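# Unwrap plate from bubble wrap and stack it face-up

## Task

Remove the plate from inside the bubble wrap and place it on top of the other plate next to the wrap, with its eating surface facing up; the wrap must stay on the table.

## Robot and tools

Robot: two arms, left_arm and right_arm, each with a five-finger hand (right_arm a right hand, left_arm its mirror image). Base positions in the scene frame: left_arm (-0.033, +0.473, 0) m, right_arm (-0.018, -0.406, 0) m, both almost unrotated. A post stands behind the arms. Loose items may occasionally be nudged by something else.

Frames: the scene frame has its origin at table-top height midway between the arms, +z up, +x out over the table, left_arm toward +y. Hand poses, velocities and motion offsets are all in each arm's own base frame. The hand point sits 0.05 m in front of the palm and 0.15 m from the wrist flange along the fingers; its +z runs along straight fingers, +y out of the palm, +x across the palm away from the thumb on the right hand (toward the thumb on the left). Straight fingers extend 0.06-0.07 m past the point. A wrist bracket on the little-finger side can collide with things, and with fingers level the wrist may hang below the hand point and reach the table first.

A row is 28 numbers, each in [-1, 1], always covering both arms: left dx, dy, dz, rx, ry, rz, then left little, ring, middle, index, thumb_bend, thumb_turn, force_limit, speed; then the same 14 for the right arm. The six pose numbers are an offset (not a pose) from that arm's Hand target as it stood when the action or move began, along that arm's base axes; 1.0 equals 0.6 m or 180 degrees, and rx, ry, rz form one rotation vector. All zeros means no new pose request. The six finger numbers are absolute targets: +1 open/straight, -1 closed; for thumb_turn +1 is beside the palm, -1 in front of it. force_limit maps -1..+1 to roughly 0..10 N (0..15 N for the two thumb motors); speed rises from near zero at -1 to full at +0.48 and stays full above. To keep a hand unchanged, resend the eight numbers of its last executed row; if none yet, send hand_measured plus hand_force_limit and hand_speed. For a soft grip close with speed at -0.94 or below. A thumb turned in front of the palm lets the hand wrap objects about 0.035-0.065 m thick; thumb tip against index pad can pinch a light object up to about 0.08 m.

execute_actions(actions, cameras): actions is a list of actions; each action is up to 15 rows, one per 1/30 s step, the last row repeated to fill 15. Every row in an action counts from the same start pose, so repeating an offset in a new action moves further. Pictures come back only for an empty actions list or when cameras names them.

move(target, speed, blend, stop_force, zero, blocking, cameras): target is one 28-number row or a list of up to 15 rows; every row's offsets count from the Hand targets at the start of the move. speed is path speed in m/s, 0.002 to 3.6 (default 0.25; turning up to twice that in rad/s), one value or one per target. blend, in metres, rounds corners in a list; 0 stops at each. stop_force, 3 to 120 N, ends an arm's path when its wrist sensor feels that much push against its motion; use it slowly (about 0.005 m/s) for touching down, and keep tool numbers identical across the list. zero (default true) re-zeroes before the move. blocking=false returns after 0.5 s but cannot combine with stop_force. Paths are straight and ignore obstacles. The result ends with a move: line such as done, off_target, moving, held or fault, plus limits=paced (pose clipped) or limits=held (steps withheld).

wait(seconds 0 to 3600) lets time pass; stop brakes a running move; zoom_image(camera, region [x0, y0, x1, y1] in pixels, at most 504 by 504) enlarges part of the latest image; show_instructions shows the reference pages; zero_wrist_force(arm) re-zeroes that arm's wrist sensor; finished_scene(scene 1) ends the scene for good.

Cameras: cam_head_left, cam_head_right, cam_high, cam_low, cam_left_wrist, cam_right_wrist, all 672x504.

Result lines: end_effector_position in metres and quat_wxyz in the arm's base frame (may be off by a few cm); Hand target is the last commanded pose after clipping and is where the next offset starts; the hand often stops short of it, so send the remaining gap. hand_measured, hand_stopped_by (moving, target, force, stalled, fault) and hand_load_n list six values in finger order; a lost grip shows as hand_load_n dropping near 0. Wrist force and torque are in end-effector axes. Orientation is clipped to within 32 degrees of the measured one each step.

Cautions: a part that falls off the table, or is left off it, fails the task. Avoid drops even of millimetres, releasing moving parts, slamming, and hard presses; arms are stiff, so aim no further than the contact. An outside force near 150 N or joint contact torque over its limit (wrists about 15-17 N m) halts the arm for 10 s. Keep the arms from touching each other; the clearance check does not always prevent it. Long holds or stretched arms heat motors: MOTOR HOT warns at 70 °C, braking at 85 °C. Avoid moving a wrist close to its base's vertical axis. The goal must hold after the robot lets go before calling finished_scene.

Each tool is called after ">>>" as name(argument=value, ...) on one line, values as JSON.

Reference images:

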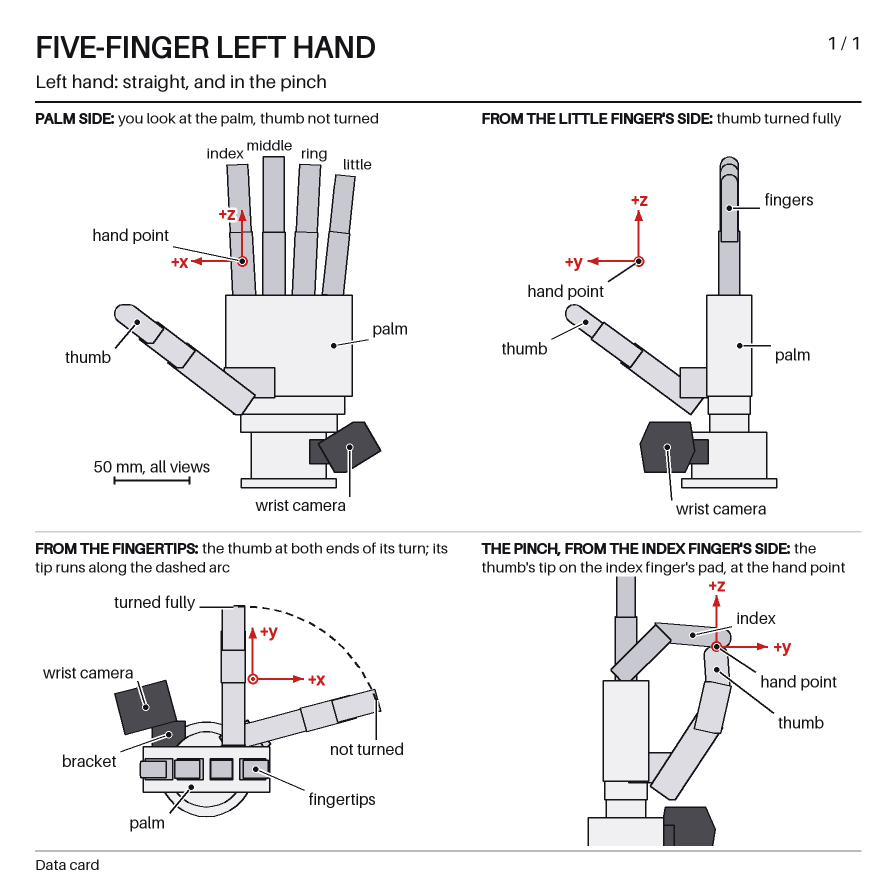

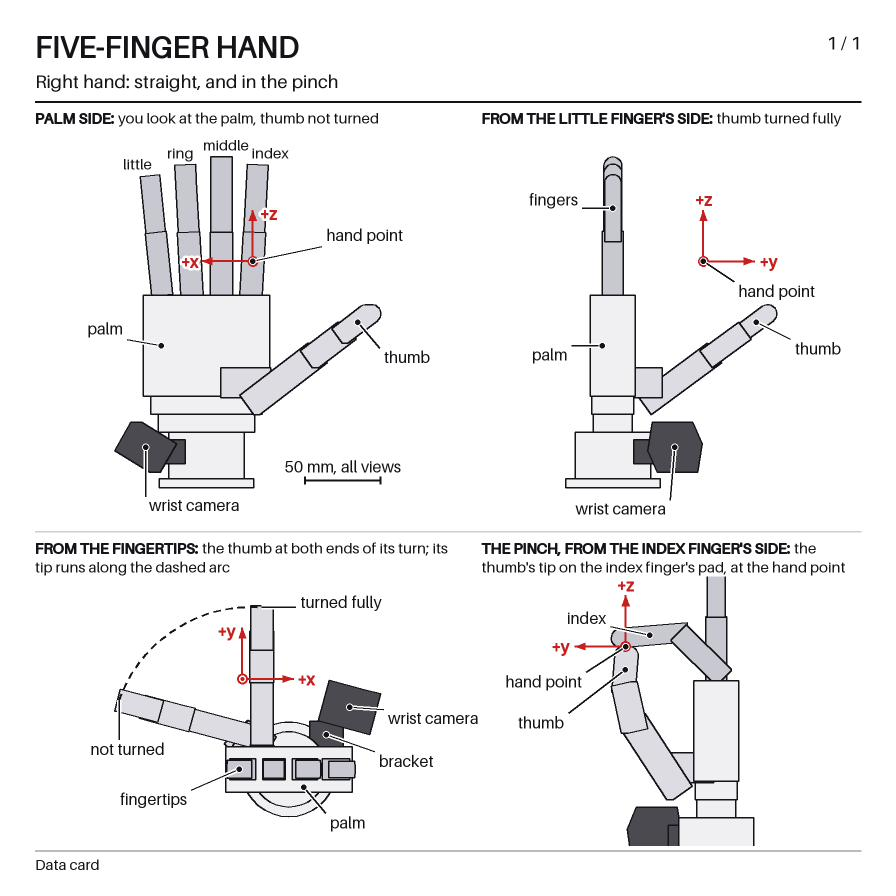

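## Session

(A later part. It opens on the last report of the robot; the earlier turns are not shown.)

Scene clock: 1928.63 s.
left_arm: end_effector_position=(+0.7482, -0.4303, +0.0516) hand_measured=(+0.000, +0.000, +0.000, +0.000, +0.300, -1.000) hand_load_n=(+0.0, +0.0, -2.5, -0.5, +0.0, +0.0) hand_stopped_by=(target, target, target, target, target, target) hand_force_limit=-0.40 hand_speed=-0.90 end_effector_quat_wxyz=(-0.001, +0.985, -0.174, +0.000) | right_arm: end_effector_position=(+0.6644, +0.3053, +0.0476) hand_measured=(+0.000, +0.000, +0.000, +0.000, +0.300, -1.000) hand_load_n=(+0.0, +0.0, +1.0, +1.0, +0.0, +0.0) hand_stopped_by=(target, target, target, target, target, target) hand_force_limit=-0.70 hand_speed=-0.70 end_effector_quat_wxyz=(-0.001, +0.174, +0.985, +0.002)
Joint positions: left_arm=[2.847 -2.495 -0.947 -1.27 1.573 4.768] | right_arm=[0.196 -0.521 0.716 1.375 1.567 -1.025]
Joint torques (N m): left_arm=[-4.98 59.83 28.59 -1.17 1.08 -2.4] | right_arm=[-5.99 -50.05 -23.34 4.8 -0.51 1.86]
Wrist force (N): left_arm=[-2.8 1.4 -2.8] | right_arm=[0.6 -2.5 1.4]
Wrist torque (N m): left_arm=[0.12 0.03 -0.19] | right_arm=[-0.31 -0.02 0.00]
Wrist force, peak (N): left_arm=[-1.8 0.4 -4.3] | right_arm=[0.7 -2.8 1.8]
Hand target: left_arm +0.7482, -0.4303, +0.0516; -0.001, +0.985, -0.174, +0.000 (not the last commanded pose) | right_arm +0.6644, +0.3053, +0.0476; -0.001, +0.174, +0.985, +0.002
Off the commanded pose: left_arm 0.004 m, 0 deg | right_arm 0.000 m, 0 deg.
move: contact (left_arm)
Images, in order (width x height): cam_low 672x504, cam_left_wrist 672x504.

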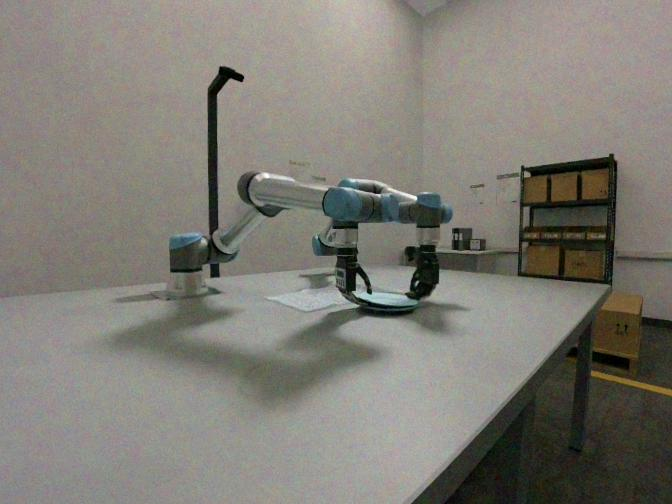

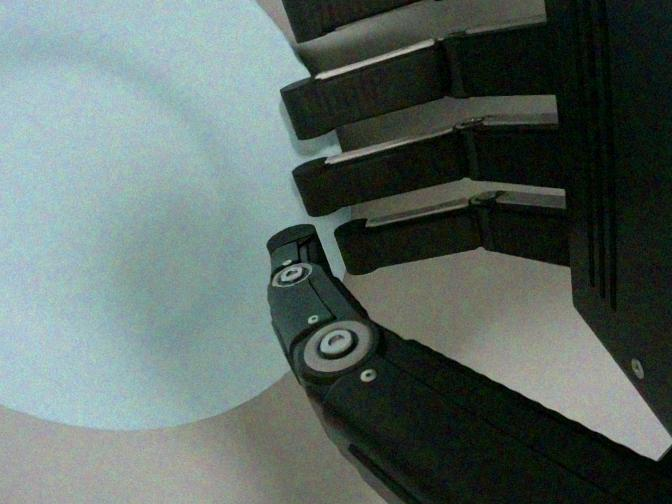

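>>> move(target=[0,0,0,0,0,0,0,0,0,0,0.3,-1,-0.4,-0.9,-0.00342,-0.0094,0,0,0,0,0,0,0,0,0.3,-1,-0.7,-0.7], speed=0.004, stop_force=4, cameras=["cam_left_wrist","cam_right_wrist"])

>>> zoom_image(camera="cam_right_wrist", region=[200, 0, 400, 300])

Scene clock: 1935.30 s.
left_arm: end_effector_position=(+0.7482, -0.4303, +0.0516) hand_measured=(+0.000, +0.000, +0.000, +0.000, +0.300, -1.000) hand_load_n=(+0.0, +0.0, -1.5, -0.5, +0.0, +0.0) hand_stopped_by=(target, target, target, target, target, target) hand_force_limit=-0.40 hand_speed=-0.90 end_effector_quat_wxyz=(-0.001, +0.985, -0.174, +0.000) | right_arm: end_effector_position=(+0.6627, +0.3007, +0.0477) hand_measured=(+0.000, +0.000, +0.000, +0.000, +0.300, -1.000) hand_load_n=(+0.0, +0.0, +0.0, +0.0, +0.0, +0.0) hand_stopped_by=(target, target, target, target, target, target) hand_force_limit=-0.70 hand_speed=-0.70 end_effector_quat_wxyz=(-0.001, +0.174, +0.985, +0.002)
Joint positions: left_arm=[2.847 -2.495 -0.947 -1.27 1.573 4.768] | right_arm=[0.19 -0.533 0.74 1.364 1.567 -1.031]
Joint torques (N m): left_arm=[-5.11 55.58 25.42 -0.95 0.81 -2.45] | right_arm=[9.37 -42.86 -31.33 4.79 0.61 2.45]
Wrist force (N): left_arm=[-1.6 1.2 -2.3] | right_arm=[0.3 -2.8 -1.4]
Wrist torque (N m): left_arm=[0.08 -0.06 -0.15] | right_arm=[-0.26 0.08 -0.03]
Wrist force, peak (N): left_arm=[-2.7 1.7 -3.1] | right_arm=[0.7 -3.2 -1.4]
Hand target: left_arm +0.7482, -0.4303, +0.0516; -0.001, +0.985, -0.174, +0.000 | right_arm +0.6627, +0.3007, +0.0477; -0.001, +0.174, +0.985, +0.002 (not the last commanded pose)
Off the commanded pose: left_arm 0.000 m, 0 deg | right_arm 0.001 m, 0 deg.
move: contact (right_arm)

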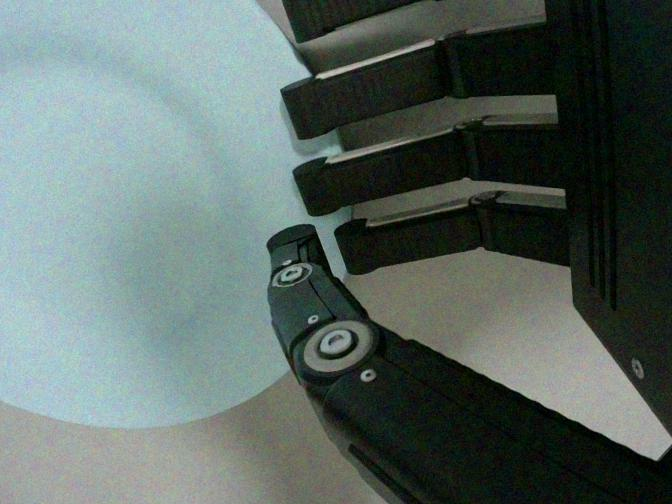

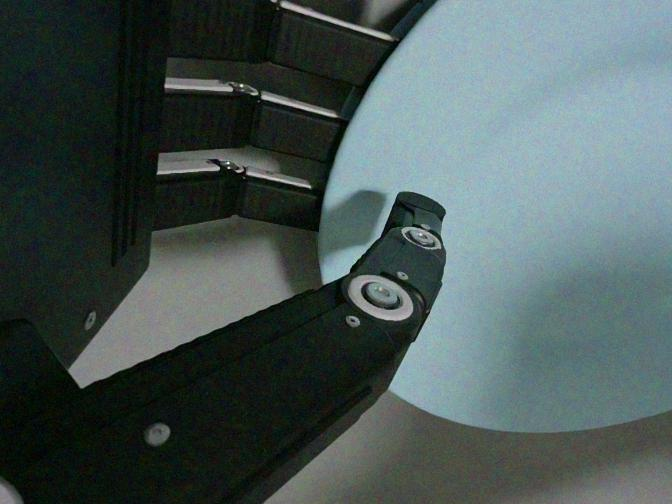

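Scaled by 1.680 from the camera's image (finer frame: 960x720).

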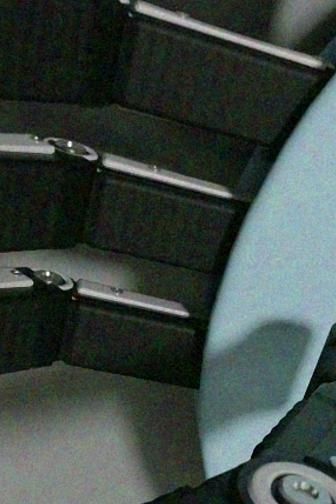

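>>> move(target=[0,0,0,0,0,0,0,0,0,0,0.3,-1,-0.4,-0.9,0,0,0.0013,0,0,0,0,0,0,0,0.3,-1,-0.7,-0.7], speed=0.004)

>>> move(target=[0,0,0,0,0,0,0,0,0,0,0.3,-1,-0.4,-0.9,-0.0017,-0.0047,0,0,0,0,0,0,0,0,0.3,-1,-0.7,-0.7], speed=0.003, stop_force=4, cameras=["cam_left_wrist","cam_right_wrist"])

>>> zoom_image(camera="cam_right_wrist", region=[200, 0, 400, 300])

Scene clock: 1942.27 s.
left_arm: end_effector_position=(+0.7482, -0.4303, +0.0516) hand_measured=(+0.000, +0.000, +0.000, +0.000, +0.300, -1.000) hand_load_n=(+0.0, +0.0, -2.0, -0.5, +0.0, +0.0) hand_stopped_by=(target, target, target, target, target, target) hand_force_limit=-0.40 hand_speed=-0.90 end_effector_quat_wxyz=(-0.001, +0.985, -0.174, +0.000) | right_arm: end_effector_position=(+0.6627, +0.3007, +0.0483) hand_measured=(+0.000, +0.000, +0.000, +0.000, +0.300, -1.000) hand_load_n=(+0.0, +0.0, +1.0, +0.5, +0.0, +0.0) hand_stopped_by=(target, target, target, target, target, target) hand_force_limit=-0.70 hand_speed=-0.70 end_effector_quat_wxyz=(-0.001, +0.174, +0.985, +0.002)
Joint positions: left_arm=[2.847 -2.495 -0.947 -1.27 1.573 4.768] | right_arm=[0.19 -0.533 0.739 1.366 1.567 -1.031]
Joint torques (N m): left_arm=[-6.61 50.91 21.84 -1.02 0.68 -2.31] | right_arm=[7.48 -67.56 -31.76 5.64 0.45 2.57]
Wrist force (N): left_arm=[-2.4 1.5 -2.5] | right_arm=[0.7 -0.5 1.9]
Wrist torque (N m): left_arm=[0.12 0.01 -0.18] | right_arm=[-0.23 -0.05 0.04]
Wrist force, peak (N): left_arm=[-2.3 1.8 -2.6] | right_arm=[0.7 -3.1 -1.7]
Hand target: left_arm +0.7482, -0.4303, +0.0516; -0.001, +0.985, -0.174, +0.000 | right_arm +0.6627, +0.3007, +0.0484; -0.001, +0.174, +0.985, +0.002
Off the commanded pose: left_arm 0.000 m, 0 deg | right_arm 0.000 m, 0 deg.
move: done

Scene clock: 1944.03 s.
left_arm: end_effector_position=(+0.7482, -0.4303, +0.0516) hand_measured=(+0.000, +0.000, +0.000, +0.000, +0.300, -1.000) hand_load_n=(+0.0, +0.0, -1.5, +0.0, +0.0, +0.0) hand_stopped_by=(target, target, target, target, target, target) hand_force_limit=-0.40 hand_speed=-0.90 end_effector_quat_wxyz=(-0.001, +0.985, -0.174, +0.000) | right_arm: end_effector_position=(+0.6617, +0.2979, +0.0484) hand_measured=(+0.000, +0.000, +0.000, +0.000, +0.300, -1.000) hand_load_n=(+0.0, -0.5, +0.5, +0.0, +0.0, +0.0) hand_stopped_by=(target, target, target, target, target, target) hand_force_limit=-0.70 hand_speed=-0.70 end_effector_quat_wxyz=(-0.001, +0.174, +0.985, +0.002)
Joint positions: left_arm=[2.847 -2.495 -0.947 -1.27 1.573 4.768] | right_arm=[0.186 -0.54 0.752 1.359 1.567 -1.035]
Joint torques (N m): left_arm=[-5.68 48.62 19.33 -0.72 0.85 -2.2] | right_arm=[-11.53 -67.44 -4.59 0.65 1.22 -2.62]
Wrist force (N): left_arm=[-1.6 1.6 -2.2] | right_arm=[0.2 1.0 0.4]
Wrist torque (N m): left_arm=[0.11 -0.05 -0.16] | right_arm=[-0.08 0.05 0.06]
Wrist force, peak (N): left_arm=[-2.6 1.7 -2.5] | right_arm=[0.9 -0.5 1.8]
Hand target: left_arm +0.7482, -0.4303, +0.0516; -0.001, +0.985, -0.174, +0.000 | right_arm +0.6617, +0.2979, +0.0484; -0.001, +0.174, +0.985, +0.002
Off the commanded pose: left_arm 0.000 m, 0 deg | right_arm 0.000 m, 0 deg.
move: done

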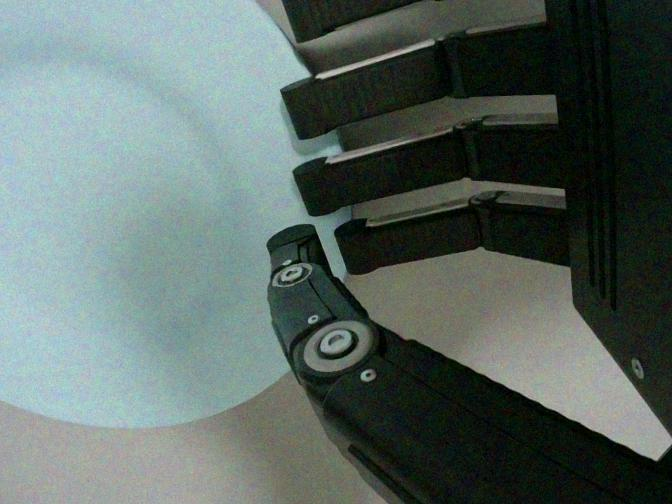

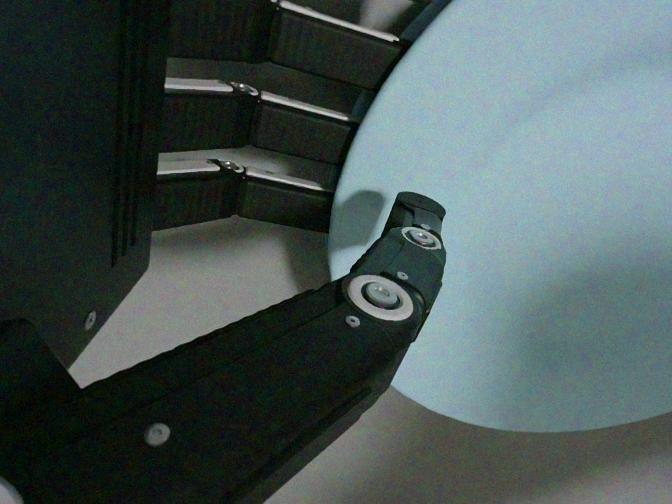

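Scaled by 1.680 from the camera's image (finer frame: 960x720).

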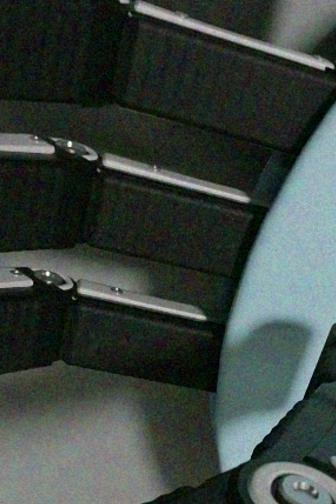

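>>> move(target=[0,0,0,0,0,0,0,0,0,0,0.3,-1,-0.4,-0.9,-0.0017,-0.0047,0,0,0,0,0,0,0,0,0.3,-1,-0.7,-0.7], speed=0.003, stop_force=4, cameras=["cam_left_wrist","cam_right_wrist"])

>>> zoom_image(camera="cam_right_wrist", region=[200, 0, 400, 300])

Scene clock: 1951.03 s.
left_arm: end_effector_position=(+0.7482, -0.4303, +0.0516) hand_measured=(+0.000, +0.000, +0.000, +0.000, +0.300, -1.000) hand_load_n=(+0.0, +0.0, -1.5, +0.0, +0.0, +0.0) hand_stopped_by=(target, target, target, target, target, target) hand_force_limit=-0.40 hand_speed=-0.90 end_effector_quat_wxyz=(-0.001, +0.985, -0.174, +0.000) | right_arm: end_effector_position=(+0.6607, +0.2950, +0.0484) hand_measured=(+0.000, +0.000, +0.000, +0.000, +0.300, -1.000) hand_load_n=(+0.0, +0.0, +0.0, +0.0, +0.0, +0.0) hand_stopped_by=(target, target, target, target, target, target) hand_force_limit=-0.70 hand_speed=-0.70 end_effector_quat_wxyz=(-0.001, +0.174, +0.985, +0.002)
Joint positions: left_arm=[2.847 -2.495 -0.947 -1.27 1.573 4.768] | right_arm=[0.182 -0.547 0.766 1.352 1.567 -1.039]
Joint torques (N m): left_arm=[-4.62 47.42 14.92 -0.77 0.67 -2.43] | right_arm=[-11.33 -67.21 -4.19 0.6 1.06 -2.68]
Wrist force (N): left_arm=[-1.3 1.6 -2.1] | right_arm=[0.3 1.1 0.1]
Wrist torque (N m): left_arm=[0.12 -0.08 -0.15] | right_arm=[-0.10 0.04 0.07]
Wrist force, peak (N): left_arm=[-1.6 1.8 -2.4] | right_arm=[0.4 1.7 0.4]
Hand target: left_arm +0.7482, -0.4303, +0.0516; -0.001, +0.985, -0.174, +0.000 | right_arm +0.6607, +0.2950, +0.0484; -0.001, +0.174, +0.985, +0.002
Off the commanded pose: left_arm 0.000 m, 0 deg | right_arm 0.000 m, 0 deg.
move: done

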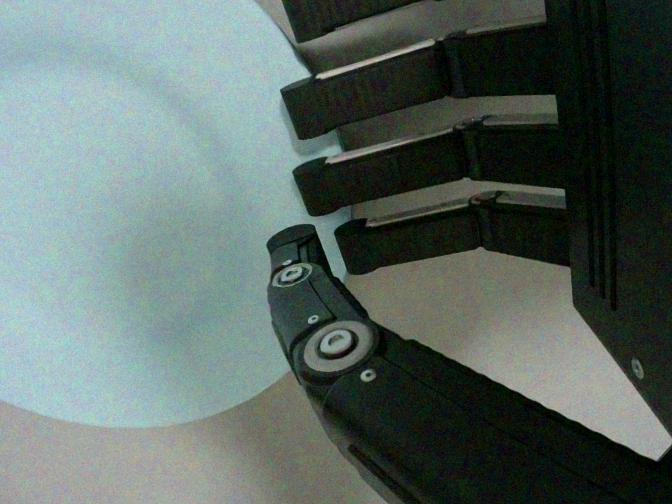

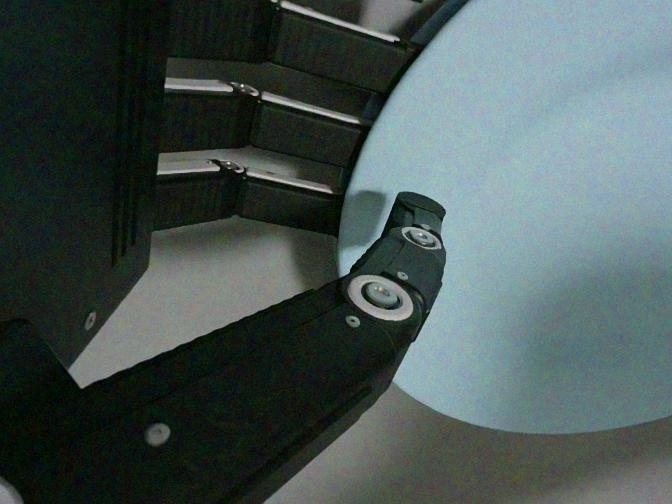

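Scaled by 1.680 from the camera's image (finer frame: 960x720).

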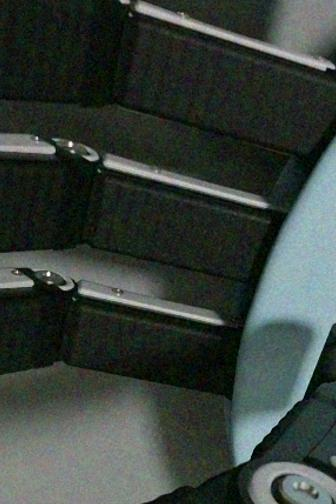

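>>> move(target=[0,0,0,0,0,0,0,0,0,0,0.3,-1,-0.4,-0.9,-0.00285,-0.00783,0,0,0,0,0,0,0,0,0.3,-1,-0.7,-0.7], speed=0.003, stop_force=4, cameras=["cam_left_wrist","cam_right_wrist"])

>>> zoom_image(camera="cam_right_wrist", region=[200, 0, 400, 300])

Scene clock: 1960.87 s.
left_arm: end_effector_position=(+0.7482, -0.4303, +0.0516) hand_measured=(+0.000, +0.000, +0.000, +0.000, +0.300, -1.000) hand_load_n=(+0.0, +0.0, -1.5, +0.0, +0.0, +0.0) hand_stopped_by=(target, target, target, target, target, target) hand_force_limit=-0.40 hand_speed=-0.90 end_effector_quat_wxyz=(-0.001, +0.985, -0.174, +0.000) | right_arm: end_effector_position=(+0.6590, +0.2903, +0.0484) hand_measured=(+0.000, +0.000, +0.000, +0.000, +0.300, -1.000) hand_load_n=(+0.0, +0.0, +0.0, +0.0, +0.0, +0.0) hand_stopped_by=(target, target, target, target, target, target) hand_force_limit=-0.70 hand_speed=-0.70 end_effector_quat_wxyz=(-0.001, +0.174, +0.985, +0.002)
Joint positions: left_arm=[2.847 -2.495 -0.947 -1.27 1.573 4.768] | right_arm=[0.175 -0.558 0.787 1.342 1.567 -1.046]
Joint torques (N m): left_arm=[-4.58 47.22 14.49 -0.8 0.77 -2.21] | right_arm=[-11.7 -66.68 -4.95 0.44 -0.25 -2.73]
Wrist force (N): left_arm=[-1.7 1.6 -2.1] | right_arm=[0.3 1.0 0.3]
Wrist torque (N m): left_arm=[0.12 -0.03 -0.17] | right_arm=[-0.11 0.04 0.07]
Wrist force, peak (N): left_arm=[-1.5 1.8 -2.5] | right_arm=[0.6 1.8 0.4]
Hand target: left_arm +0.7482, -0.4303, +0.0516; -0.001, +0.985, -0.174, +0.000 | right_arm +0.6590, +0.2903, +0.0484; -0.001, +0.174, +0.985, +0.002
Off the commanded pose: left_arm 0.000 m, 0 deg | right_arm 0.000 m, 0 deg.
move: done

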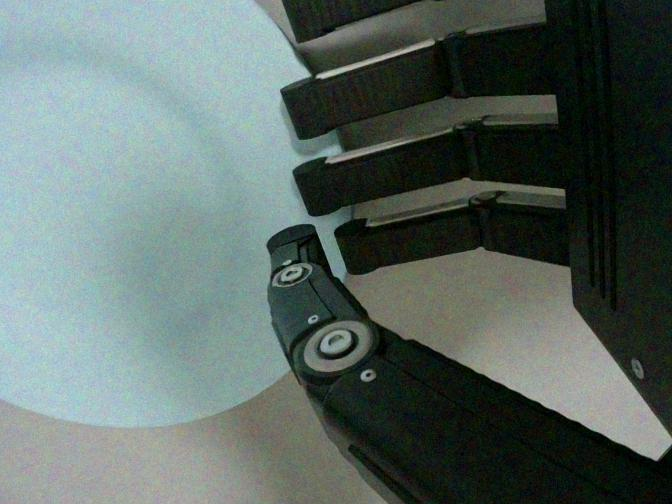

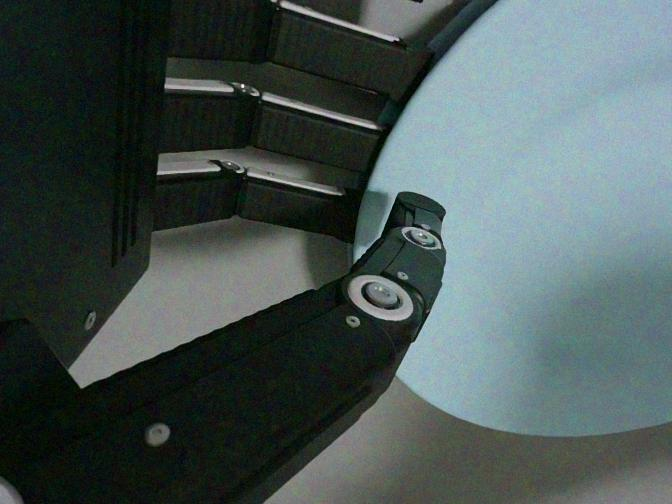

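Scaled by 1.680 from the camera's image (finer frame: 960x720).

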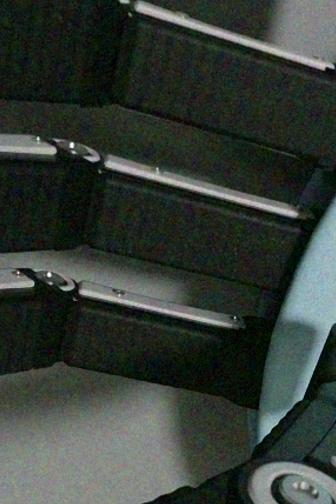

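>>> move(target=[0,0,0,0,0,0,0,0,0,0,0.3,-1,-0.4,-0.9,-0.00228,-0.00627,0,0,0,0,0,0,0,0,0.3,-1,-0.7,-0.7], speed=0.003, stop_force=4, cameras=["cam_low","cam_right_wrist"])

>>> zoom_image(camera="cam_right_wrist", region=[240, 0, 440, 300])

>>> zoom_image(camera="cam_low", region=[350, 270, 425, 320])

Scene clock: 1969.50 s.
left_arm: end_effector_position=(+0.7482, -0.4303, +0.0516) hand_measured=(+0.000, +0.000, +0.000, +0.000, +0.300, -1.000) hand_load_n=(+0.5, +0.0, -1.5, +0.0, +0.0, +0.0) hand_stopped_by=(target, target, target, target, target, target) hand_force_limit=-0.40 hand_speed=-0.90 end_effector_quat_wxyz=(-0.001, +0.985, -0.174, +0.000) | right_arm: end_effector_position=(+0.6576, +0.2866, +0.0484) hand_measured=(+0.000, +0.000, +0.000, +0.000, +0.300, -1.000) hand_load_n=(+0.0, +0.0, +0.0, +0.0, +0.0, +0.0) hand_stopped_by=(target, target, target, target, target, target) hand_force_limit=-0.70 hand_speed=-0.70 end_effector_quat_wxyz=(-0.001, +0.174, +0.985, +0.002)
Joint positions: left_arm=[2.847 -2.495 -0.947 -1.27 1.573 4.768] | right_arm=[0.17 -0.567 0.804 1.334 1.567 -1.051]
Joint torques (N m): left_arm=[-5.19 47.28 16.34 -0.65 0.51 -2.06] | right_arm=[-11.82 -66.47 -4.58 0.54 -0.61 -2.66]
Wrist force (N): left_arm=[-1.8 1.7 -2.1] | right_arm=[0.2 0.6 0.1]
Wrist torque (N m): left_arm=[0.13 -0.03 -0.17] | right_arm=[-0.13 0.04 0.05]
Wrist force, peak (N): left_arm=[-1.7 1.7 -2.5] | right_arm=[0.6 1.4 0.3]
Hand target: left_arm +0.7482, -0.4303, +0.0516; -0.001, +0.985, -0.174, +0.000 | right_arm +0.6576, +0.2866, +0.0484; -0.001, +0.174, +0.985, +0.002
Off the commanded pose: left_arm 0.000 m, 0 deg | right_arm 0.000 m, 0 deg.
move: done

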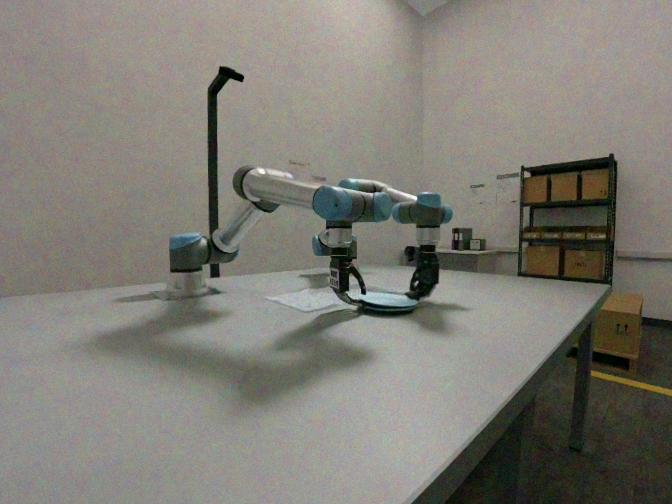

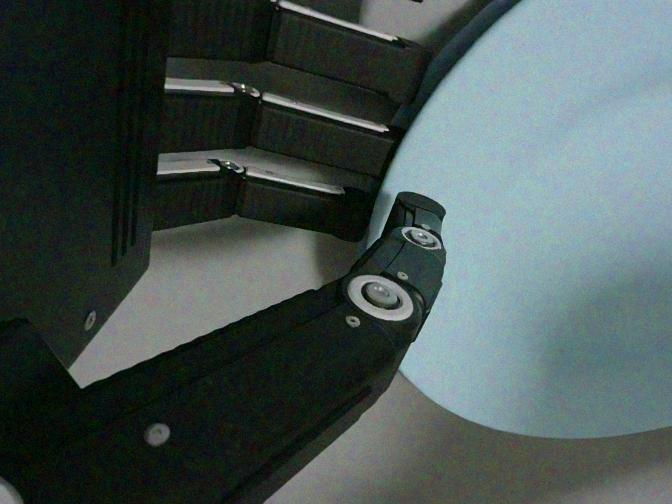

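Scaled by 1.680 from the camera's image (finer frame: 960x720).

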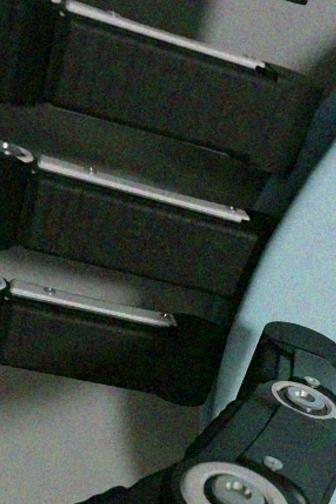

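Scaled by 6.720 from the camera's image (finer frame: 960x720).

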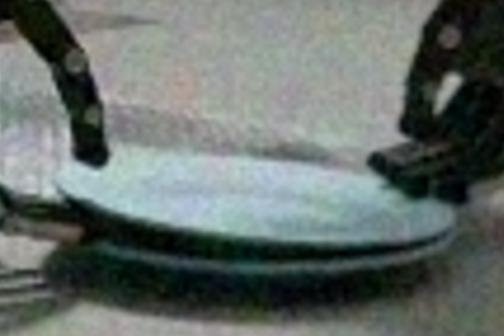

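>>> move(target=[0,0,0,0,0,0,0,0,0,0,0.3,-1,-0.4,-0.9,-0.00057,-0.00157,-0.0012,0,0,0,0,0,0,0,0.3,-1,-0.7,-0.7], speed=0.002, stop_force=3)

>>> move(target=[0,0,0,0,0,0,0,0,0,0,0.3,-1,-0.4,-0.9,-0.00057,-0.00157,-0.0012,0,0,0,0,0,0,0,0.3,-1,-0.7,-0.7], speed=0.002, stop_force=3, cameras=["cam_low","cam_right_wrist"])

>>> zoom_image(camera="cam_right_wrist", region=[240, 0, 440, 300])

Scene clock: 1977.80 s.
left_arm: end_effector_position=(+0.7482, -0.4303, +0.0516) hand_measured=(+0.000, +0.000, +0.000, +0.000, +0.300, -1.000) hand_load_n=(+0.0, +0.0, -1.5, +0.0, -0.5, +0.0) hand_stopped_by=(target, target, target, target, target, target) hand_force_limit=-0.40 hand_speed=-0.90 end_effector_quat_wxyz=(-0.001, +0.985, -0.174, +0.000) | right_arm: end_effector_position=(+0.6572, +0.2856, +0.0477) hand_measured=(+0.000, +0.000, +0.000, +0.000, +0.300, -1.000) hand_load_n=(+0.0, +0.0, +0.0, +0.0, +0.0, +0.0) hand_stopped_by=(target, target, target, target, target, target) hand_force_limit=-0.70 hand_speed=-0.70 end_effector_quat_wxyz=(-0.001, +0.174, +0.985, +0.002)
Joint positions: left_arm=[2.847 -2.495 -0.947 -1.27 1.573 4.768] | right_arm=[0.169 -0.568 0.809 1.33 1.567 -1.053]
Joint torques (N m): left_arm=[-4.97 48.27 14.5 -0.27 0.3 -2.08] | right_arm=[-11.59 -66.66 -4.71 0.56 -0.71 -2.63]
Wrist force (N): left_arm=[-1.8 1.7 -2.0] | right_arm=[0.3 0.6 0.3]
Wrist torque (N m): left_arm=[0.12 -0.03 -0.17] | right_arm=[-0.15 0.03 0.06]
Wrist force, peak (N): left_arm=[-1.9 1.8 -2.2] | right_arm=[0.5 1.3 0.0]
Hand target: left_arm +0.7482, -0.4303, +0.0516; -0.001, +0.985, -0.174, +0.000 | right_arm +0.6572, +0.2856, +0.0477; -0.001, +0.174, +0.985, +0.002
Off the commanded pose: left_arm 0.000 m, 0 deg | right_arm 0.000 m, 0 deg.
move: done

Scene clock: 1979.13 s.
left_arm: end_effector_position=(+0.7482, -0.4303, +0.0516) hand_measured=(+0.000, +0.000, +0.000, +0.000, +0.300, -1.000) hand_load_n=(+0.0, +0.0, -1.5, +0.0, +0.0, +0.0) hand_stopped_by=(target, target, target, target, target, target) hand_force_limit=-0.40 hand_speed=-0.90 end_effector_quat_wxyz=(-0.001, +0.985, -0.174, +0.000) | right_arm: end_effector_position=(+0.6569, +0.2847, +0.0470) hand_measured=(+0.000, +0.000, +0.000, +0.000, +0.300, -1.000) hand_load_n=(+0.0, +0.0, +0.0, +0.5, +0.0, +0.0) hand_stopped_by=(target, target, target, target, target, target) hand_force_limit=-0.70 hand_speed=-0.70 end_effector_quat_wxyz=(-0.001, +0.174, +0.985, +0.002)
Joint positions: left_arm=[2.847 -2.495 -0.947 -1.27 1.573 4.768] | right_arm=[0.167 -0.57 0.814 1.327 1.567 -1.054]
Joint torques (N m): left_arm=[-6.12 48.19 15.14 -0.36 0.56 -2.3] | right_arm=[-10.95 -66.32 -3.93 0.53 -0.48 -2.72]
Wrist force (N): left_arm=[-1.6 1.7 -2.1] | right_arm=[0.5 0.5 0.2]
Wrist torque (N m): left_arm=[0.13 -0.06 -0.16] | right_arm=[-0.12 0.00 0.07]
Wrist force, peak (N): left_arm=[-1.9 1.8 -2.3] | right_arm=[0.5 0.7 0.6]
Hand target: left_arm +0.7482, -0.4303, +0.0516; -0.001, +0.985, -0.174, +0.000 | right_arm +0.6569, +0.2847, +0.0470; -0.001, +0.174, +0.985, +0.002
Off the commanded pose: left_arm 0.000 m, 0 deg | right_arm 0.000 m, 0 deg.
move: done

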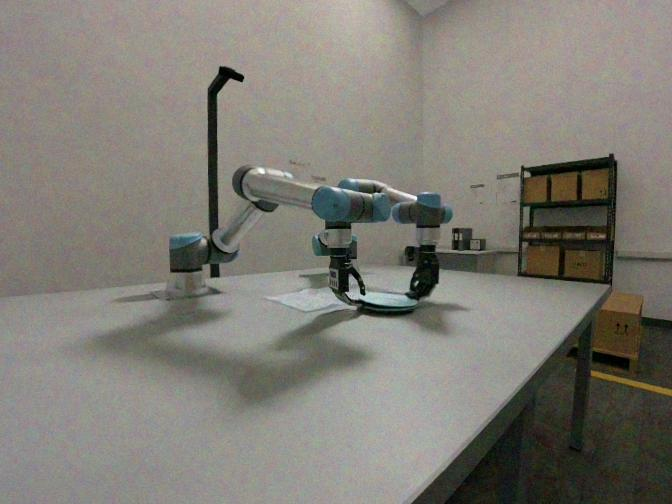

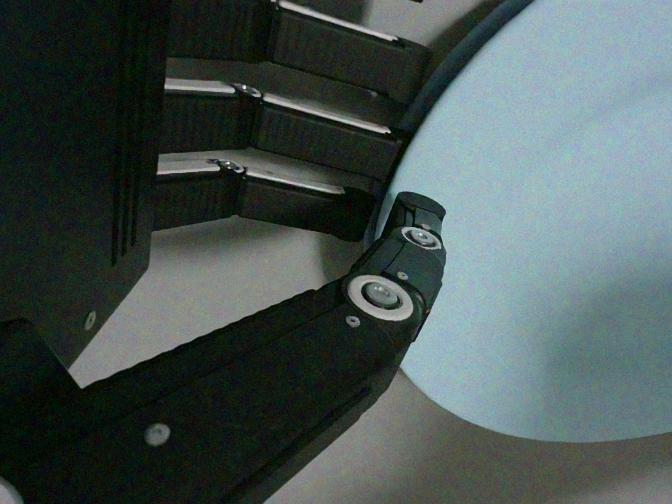

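Scaled by 1.680 from the camera's image (finer frame: 960x720).

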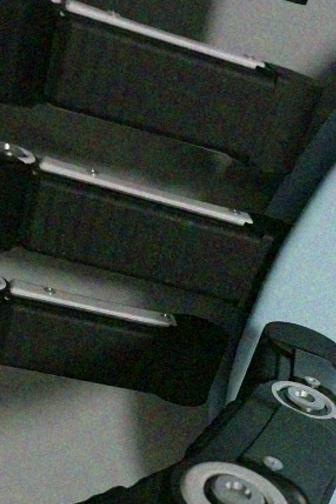

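Continue in fine steps.

>>> move(target=[0,0,0,0,0,0,0,0,0,0,0.3,-1,-0.4,-0.9,-0.00057,-0.00157,-0.0008,0,0,0,0,0,0,0,0.3,-1,-0.7,-0.7], speed=0.002, stop_force=3)

>>> move(target=[0,0,0,0,0,0,0,0,0,0,0.3,-1,-0.4,-0.9,-0.00057,-0.00157,-0.0008,0,0,0,0,0,0,0,0.3,-1,-0.7,-0.7], speed=0.002, stop_force=3, cameras=["cam_low","cam_right_wrist"])

>>> zoom_image(camera="cam_right_wrist", region=[240, 0, 440, 300])

Scene clock: 1984.93 s.
left_arm: end_effector_position=(+0.7482, -0.4303, +0.0516) hand_measured=(+0.000, +0.000, +0.000, +0.000, +0.300, -1.000) hand_load_n=(+0.0, +0.0, -1.5, +0.0, -0.5, +0.0) hand_stopped_by=(target, target, target, target, target, target) hand_force_limit=-0.40 hand_speed=-0.90 end_effector_quat_wxyz=(-0.001, +0.985, -0.174, +0.000) | right_arm: end_effector_position=(+0.6566, +0.2837, +0.0465) hand_measured=(+0.000, +0.000, +0.000, +0.000, +0.300, -1.000) hand_load_n=(+0.0, +0.0, -0.5, +0.0, +0.0, +0.0) hand_stopped_by=(target, target, target, target, target, target) hand_force_limit=-0.70 hand_speed=-0.70 end_effector_quat_wxyz=(-0.001, +0.174, +0.985, +0.002)
Joint positions: left_arm=[2.847 -2.495 -0.947 -1.27 1.573 4.768] | right_arm=[0.166 -0.572 0.819 1.324 1.567 -1.056]
Joint torques (N m): left_arm=[-5.41 47.97 14.83 -0.37 0.37 -2.24] | right_arm=[-10.56 -66.66 -4.25 0.46 0.06 -2.69]
Wrist force (N): left_arm=[-1.9 1.8 -2.0] | right_arm=[0.5 -0.1 -0.3]
Wrist torque (N m): left_arm=[0.13 -0.01 -0.18] | right_arm=[-0.19 0.00 0.04]
Wrist force, peak (N): left_arm=[-2.1 1.7 -2.3] | right_arm=[0.7 0.6 0.3]
Hand target: left_arm +0.7482, -0.4303, +0.0516; -0.001, +0.985, -0.174, +0.000 | right_arm +0.6566, +0.2837, +0.0465; -0.001, +0.174, +0.985, +0.002
Off the commanded pose: left_arm 0.000 m, 0 deg | right_arm 0.000 m, 0 deg.
move: done

Scene clock: 1986.20 s.
left_arm: end_effector_position=(+0.7482, -0.4303, +0.0516) hand_measured=(+0.000, +0.000, +0.000, +0.000, +0.300, -1.000) hand_load_n=(+0.0, +0.0, -1.5, +0.0, +0.0, +0.0) hand_stopped_by=(target, target, target, target, target, target) hand_force_limit=-0.40 hand_speed=-0.90 end_effector_quat_wxyz=(-0.001, +0.985, -0.174, +0.000) | right_arm: end_effector_position=(+0.6562, +0.2828, +0.0460) hand_measured=(+0.000, +0.000, +0.000, +0.000, +0.300, -1.000) hand_load_n=(-0.5, +0.0, -1.0, +0.0, +0.0, +0.0) hand_stopped_by=(target, target, target, target, target, target) hand_force_limit=-0.70 hand_speed=-0.70 end_effector_quat_wxyz=(-0.001, +0.174, +0.985, +0.002)
Joint positions: left_arm=[2.847 -2.495 -0.947 -1.27 1.573 4.768] | right_arm=[0.164 -0.573 0.823 1.321 1.567 -1.057]
Joint torques (N m): left_arm=[-4.06 48.25 15 -0.23 0.16 -2.26] | right_arm=[-11.49 -65.24 -4.3 0.42 0.26 -2.57]
Wrist force (N): left_arm=[-1.8 1.6 -1.9] | right_arm=[0.2 0.2 -1.0]
Wrist torque (N m): left_arm=[0.11 -0.04 -0.16] | right_arm=[-0.12 0.07 0.04]
Wrist force, peak (N): left_arm=[-2.0 1.8 -2.3] | right_arm=[0.3 0.4 -1.2]
Hand target: left_arm +0.7482, -0.4303, +0.0516; -0.001, +0.985, -0.174, +0.000 | right_arm +0.6562, +0.2828, +0.0460; -0.001, +0.174, +0.985, +0.002
Off the commanded pose: left_arm 0.000 m, 0 deg | right_arm 0.000 m, 0 deg.
move: done

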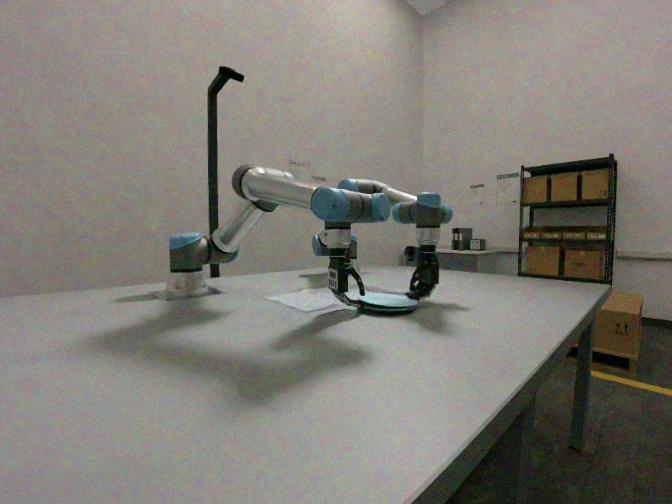

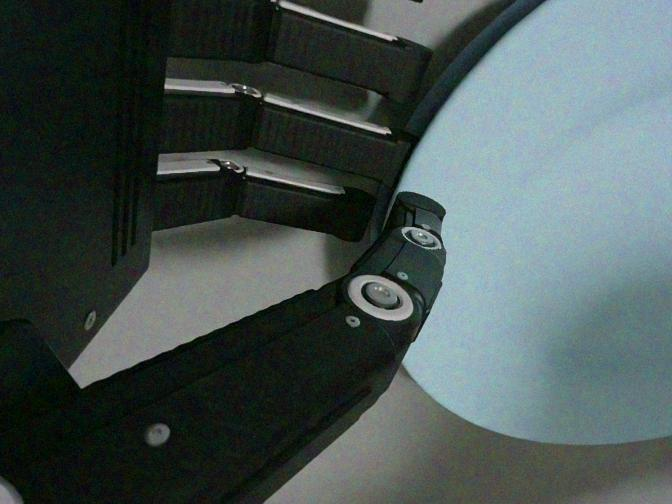

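Scaled by 1.680 from the camera's image (finer frame: 960x720).

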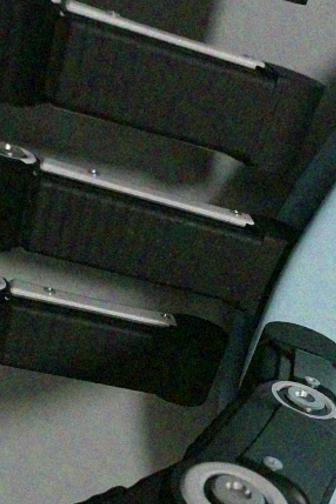

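>>> move(target=[0,0,0,0,0,0,0,0,0,0,0.3,-1,-0.4,-0.9,-0.00057,-0.00157,-0.0008,0,0,0,0,0,0,0,0.3,-1,-0.7,-0.7], speed=0.002, stop_force=3, cameras=["cam_low","cam_right_wrist"])

>>> zoom_image(camera="cam_right_wrist", region=[240, 0, 440, 300])

>>> zoom_image(camera="cam_low", region=[350, 270, 425, 320])

Scene clock: 1991.93 s.
left_arm: end_effector_position=(+0.7482, -0.4303, +0.0516) hand_measured=(+0.000, +0.000, +0.000, +0.000, +0.300, -1.000) hand_load_n=(+0.0, +0.0, -1.5, +0.0, +0.0, +0.0) hand_stopped_by=(target, target, target, target, target, target) hand_force_limit=-0.40 hand_speed=-0.90 end_effector_quat_wxyz=(-0.001, +0.985, -0.174, +0.000) | right_arm: end_effector_position=(+0.6559, +0.2819, +0.0456) hand_measured=(+0.000, +0.000, +0.000, +0.000, +0.300, -1.000) hand_load_n=(+0.0, +0.0, -1.0, +0.0, -0.5, +0.0) hand_stopped_by=(target, target, target, target, target, target) hand_force_limit=-0.70 hand_speed=-0.70 end_effector_quat_wxyz=(-0.001, +0.174, +0.985, +0.002)
Joint positions: left_arm=[2.847 -2.495 -0.947 -1.27 1.573 4.768] | right_arm=[0.163 -0.575 0.828 1.318 1.567 -1.058]
Joint torques (N m): left_arm=[-5.42 49.04 14.99 -0.33 0.2 -2.13] | right_arm=[-10.99 -64.81 -4.09 0.41 1.17 -2.69]
Wrist force (N): left_arm=[-2.1 1.8 -2.0] | right_arm=[0.3 -0.8 -1.4]
Wrist torque (N m): left_arm=[0.14 -0.01 -0.18] | right_arm=[-0.22 0.04 0.02]
Wrist force, peak (N): left_arm=[-2.2 1.9 -2.2] | right_arm=[0.4 -0.9 -1.8]
Hand target: left_arm +0.7482, -0.4303, +0.0516; -0.001, +0.985, -0.174, +0.000 | right_arm +0.6559, +0.2819, +0.0456; -0.001, +0.174, +0.985, +0.002
Off the commanded pose: left_arm 0.000 m, 0 deg | right_arm 0.000 m, 0 deg.
move: done

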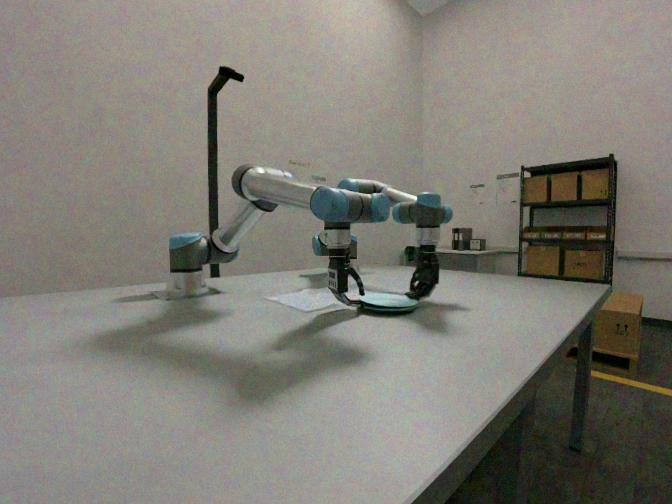

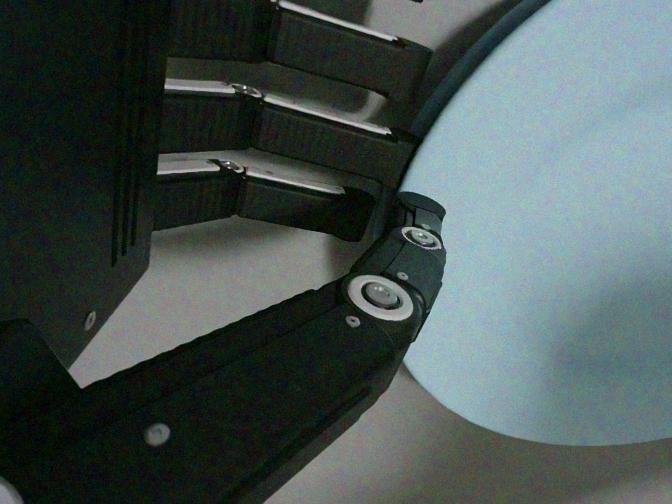

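Scaled by 1.680 from the camera's image (finer frame: 960x720).

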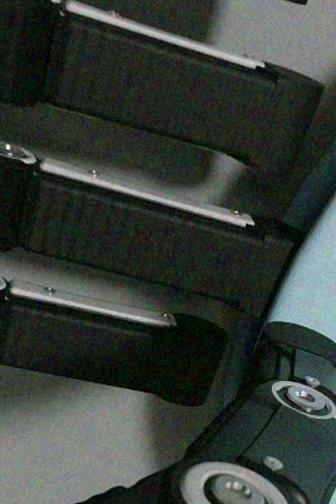

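Scaled by 6.720 from the camera's image (finer frame: 960x720).

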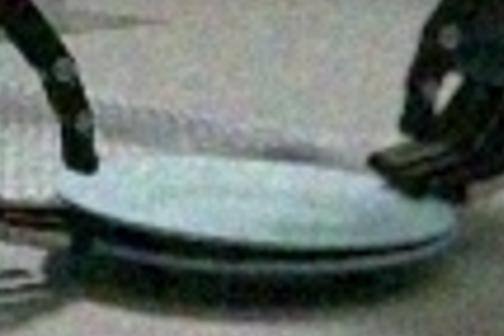

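>>> move(target=[0,0,0,0,0,0,0,0,0,0,0.3,-1,-0.4,-0.9,-0.00045,-0.00125,-0.0008,0,0,0,0,0,0,0,0.3,-1,-0.7,-0.7], speed=0.002, stop_force=3, cameras=["cam_low","cam_right_wrist"])

>>> zoom_image(camera="cam_right_wrist", region=[240, 0, 440, 300])

>>> zoom_image(camera="cam_low", region=[350, 270, 425, 320])

Scene clock: 1998.40 s.
left_arm: end_effector_position=(+0.7482, -0.4303, +0.0516) hand_measured=(+0.000, +0.000, +0.000, +0.000, +0.300, -1.000) hand_load_n=(+0.0, +0.0, -1.5, +0.0, +0.0, +0.0) hand_stopped_by=(target, target, target, target, target, target) hand_force_limit=-0.40 hand_speed=-0.90 end_effector_quat_wxyz=(-0.001, +0.985, -0.174, +0.000) | right_arm: end_effector_position=(+0.6556, +0.2811, +0.0451) hand_measured=(+0.000, +0.000, +0.000, +0.000, +0.300, -1.000) hand_load_n=(+0.0, +0.0, -1.5, +0.0, +0.0, +0.0) hand_stopped_by=(target, target, target, target, target, target) hand_force_limit=-0.70 hand_speed=-0.70 end_effector_quat_wxyz=(-0.001, +0.174, +0.985, +0.002)
Joint positions: left_arm=[2.847 -2.495 -0.947 -1.27 1.573 4.768] | right_arm=[0.162 -0.576 0.832 1.316 1.567 -1.059]
Joint torques (N m): left_arm=[-4.85 47.74 16.03 -0.27 0.16 -2.1] | right_arm=[-10.61 -65.32 -3.54 0.34 1.11 -2.61]
Wrist force (N): left_arm=[-2.0 1.7 -1.8] | right_arm=[0.0 -1.1 -1.9]
Wrist torque (N m): left_arm=[0.11 -0.01 -0.17] | right_arm=[-0.20 0.10 0.00]
Wrist force, peak (N): left_arm=[-2.3 1.8 -2.1] | right_arm=[0.1 -1.3 -2.3]
Hand target: left_arm +0.7482, -0.4303, +0.0516; -0.001, +0.985, -0.174, +0.000 | right_arm +0.6556, +0.2811, +0.0451; -0.001, +0.174, +0.985, +0.002
Off the commanded pose: left_arm 0.000 m, 0 deg | right_arm 0.000 m, 0 deg.
move: done

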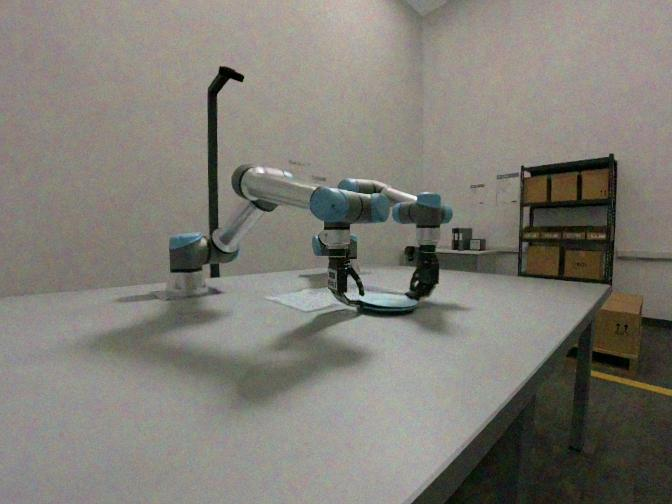

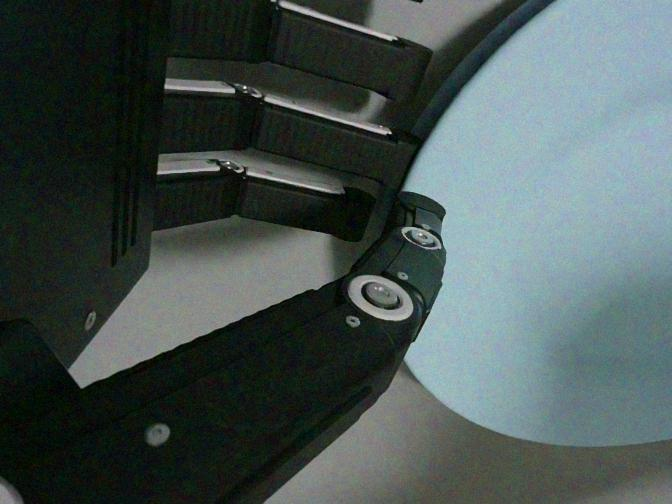

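Scaled by 1.680 from the camera's image (finer frame: 960x720).

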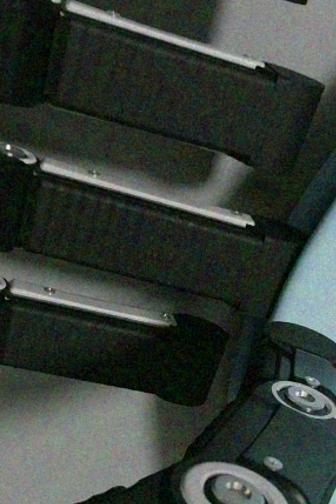

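Scaled by 6.720 from the camera's image (finer frame: 960x720).

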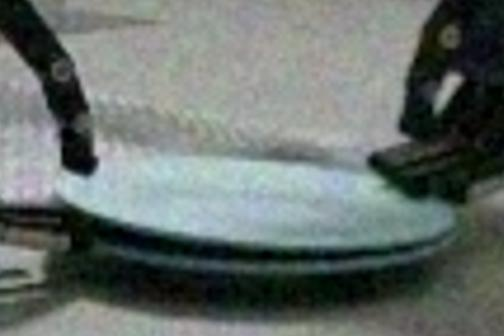

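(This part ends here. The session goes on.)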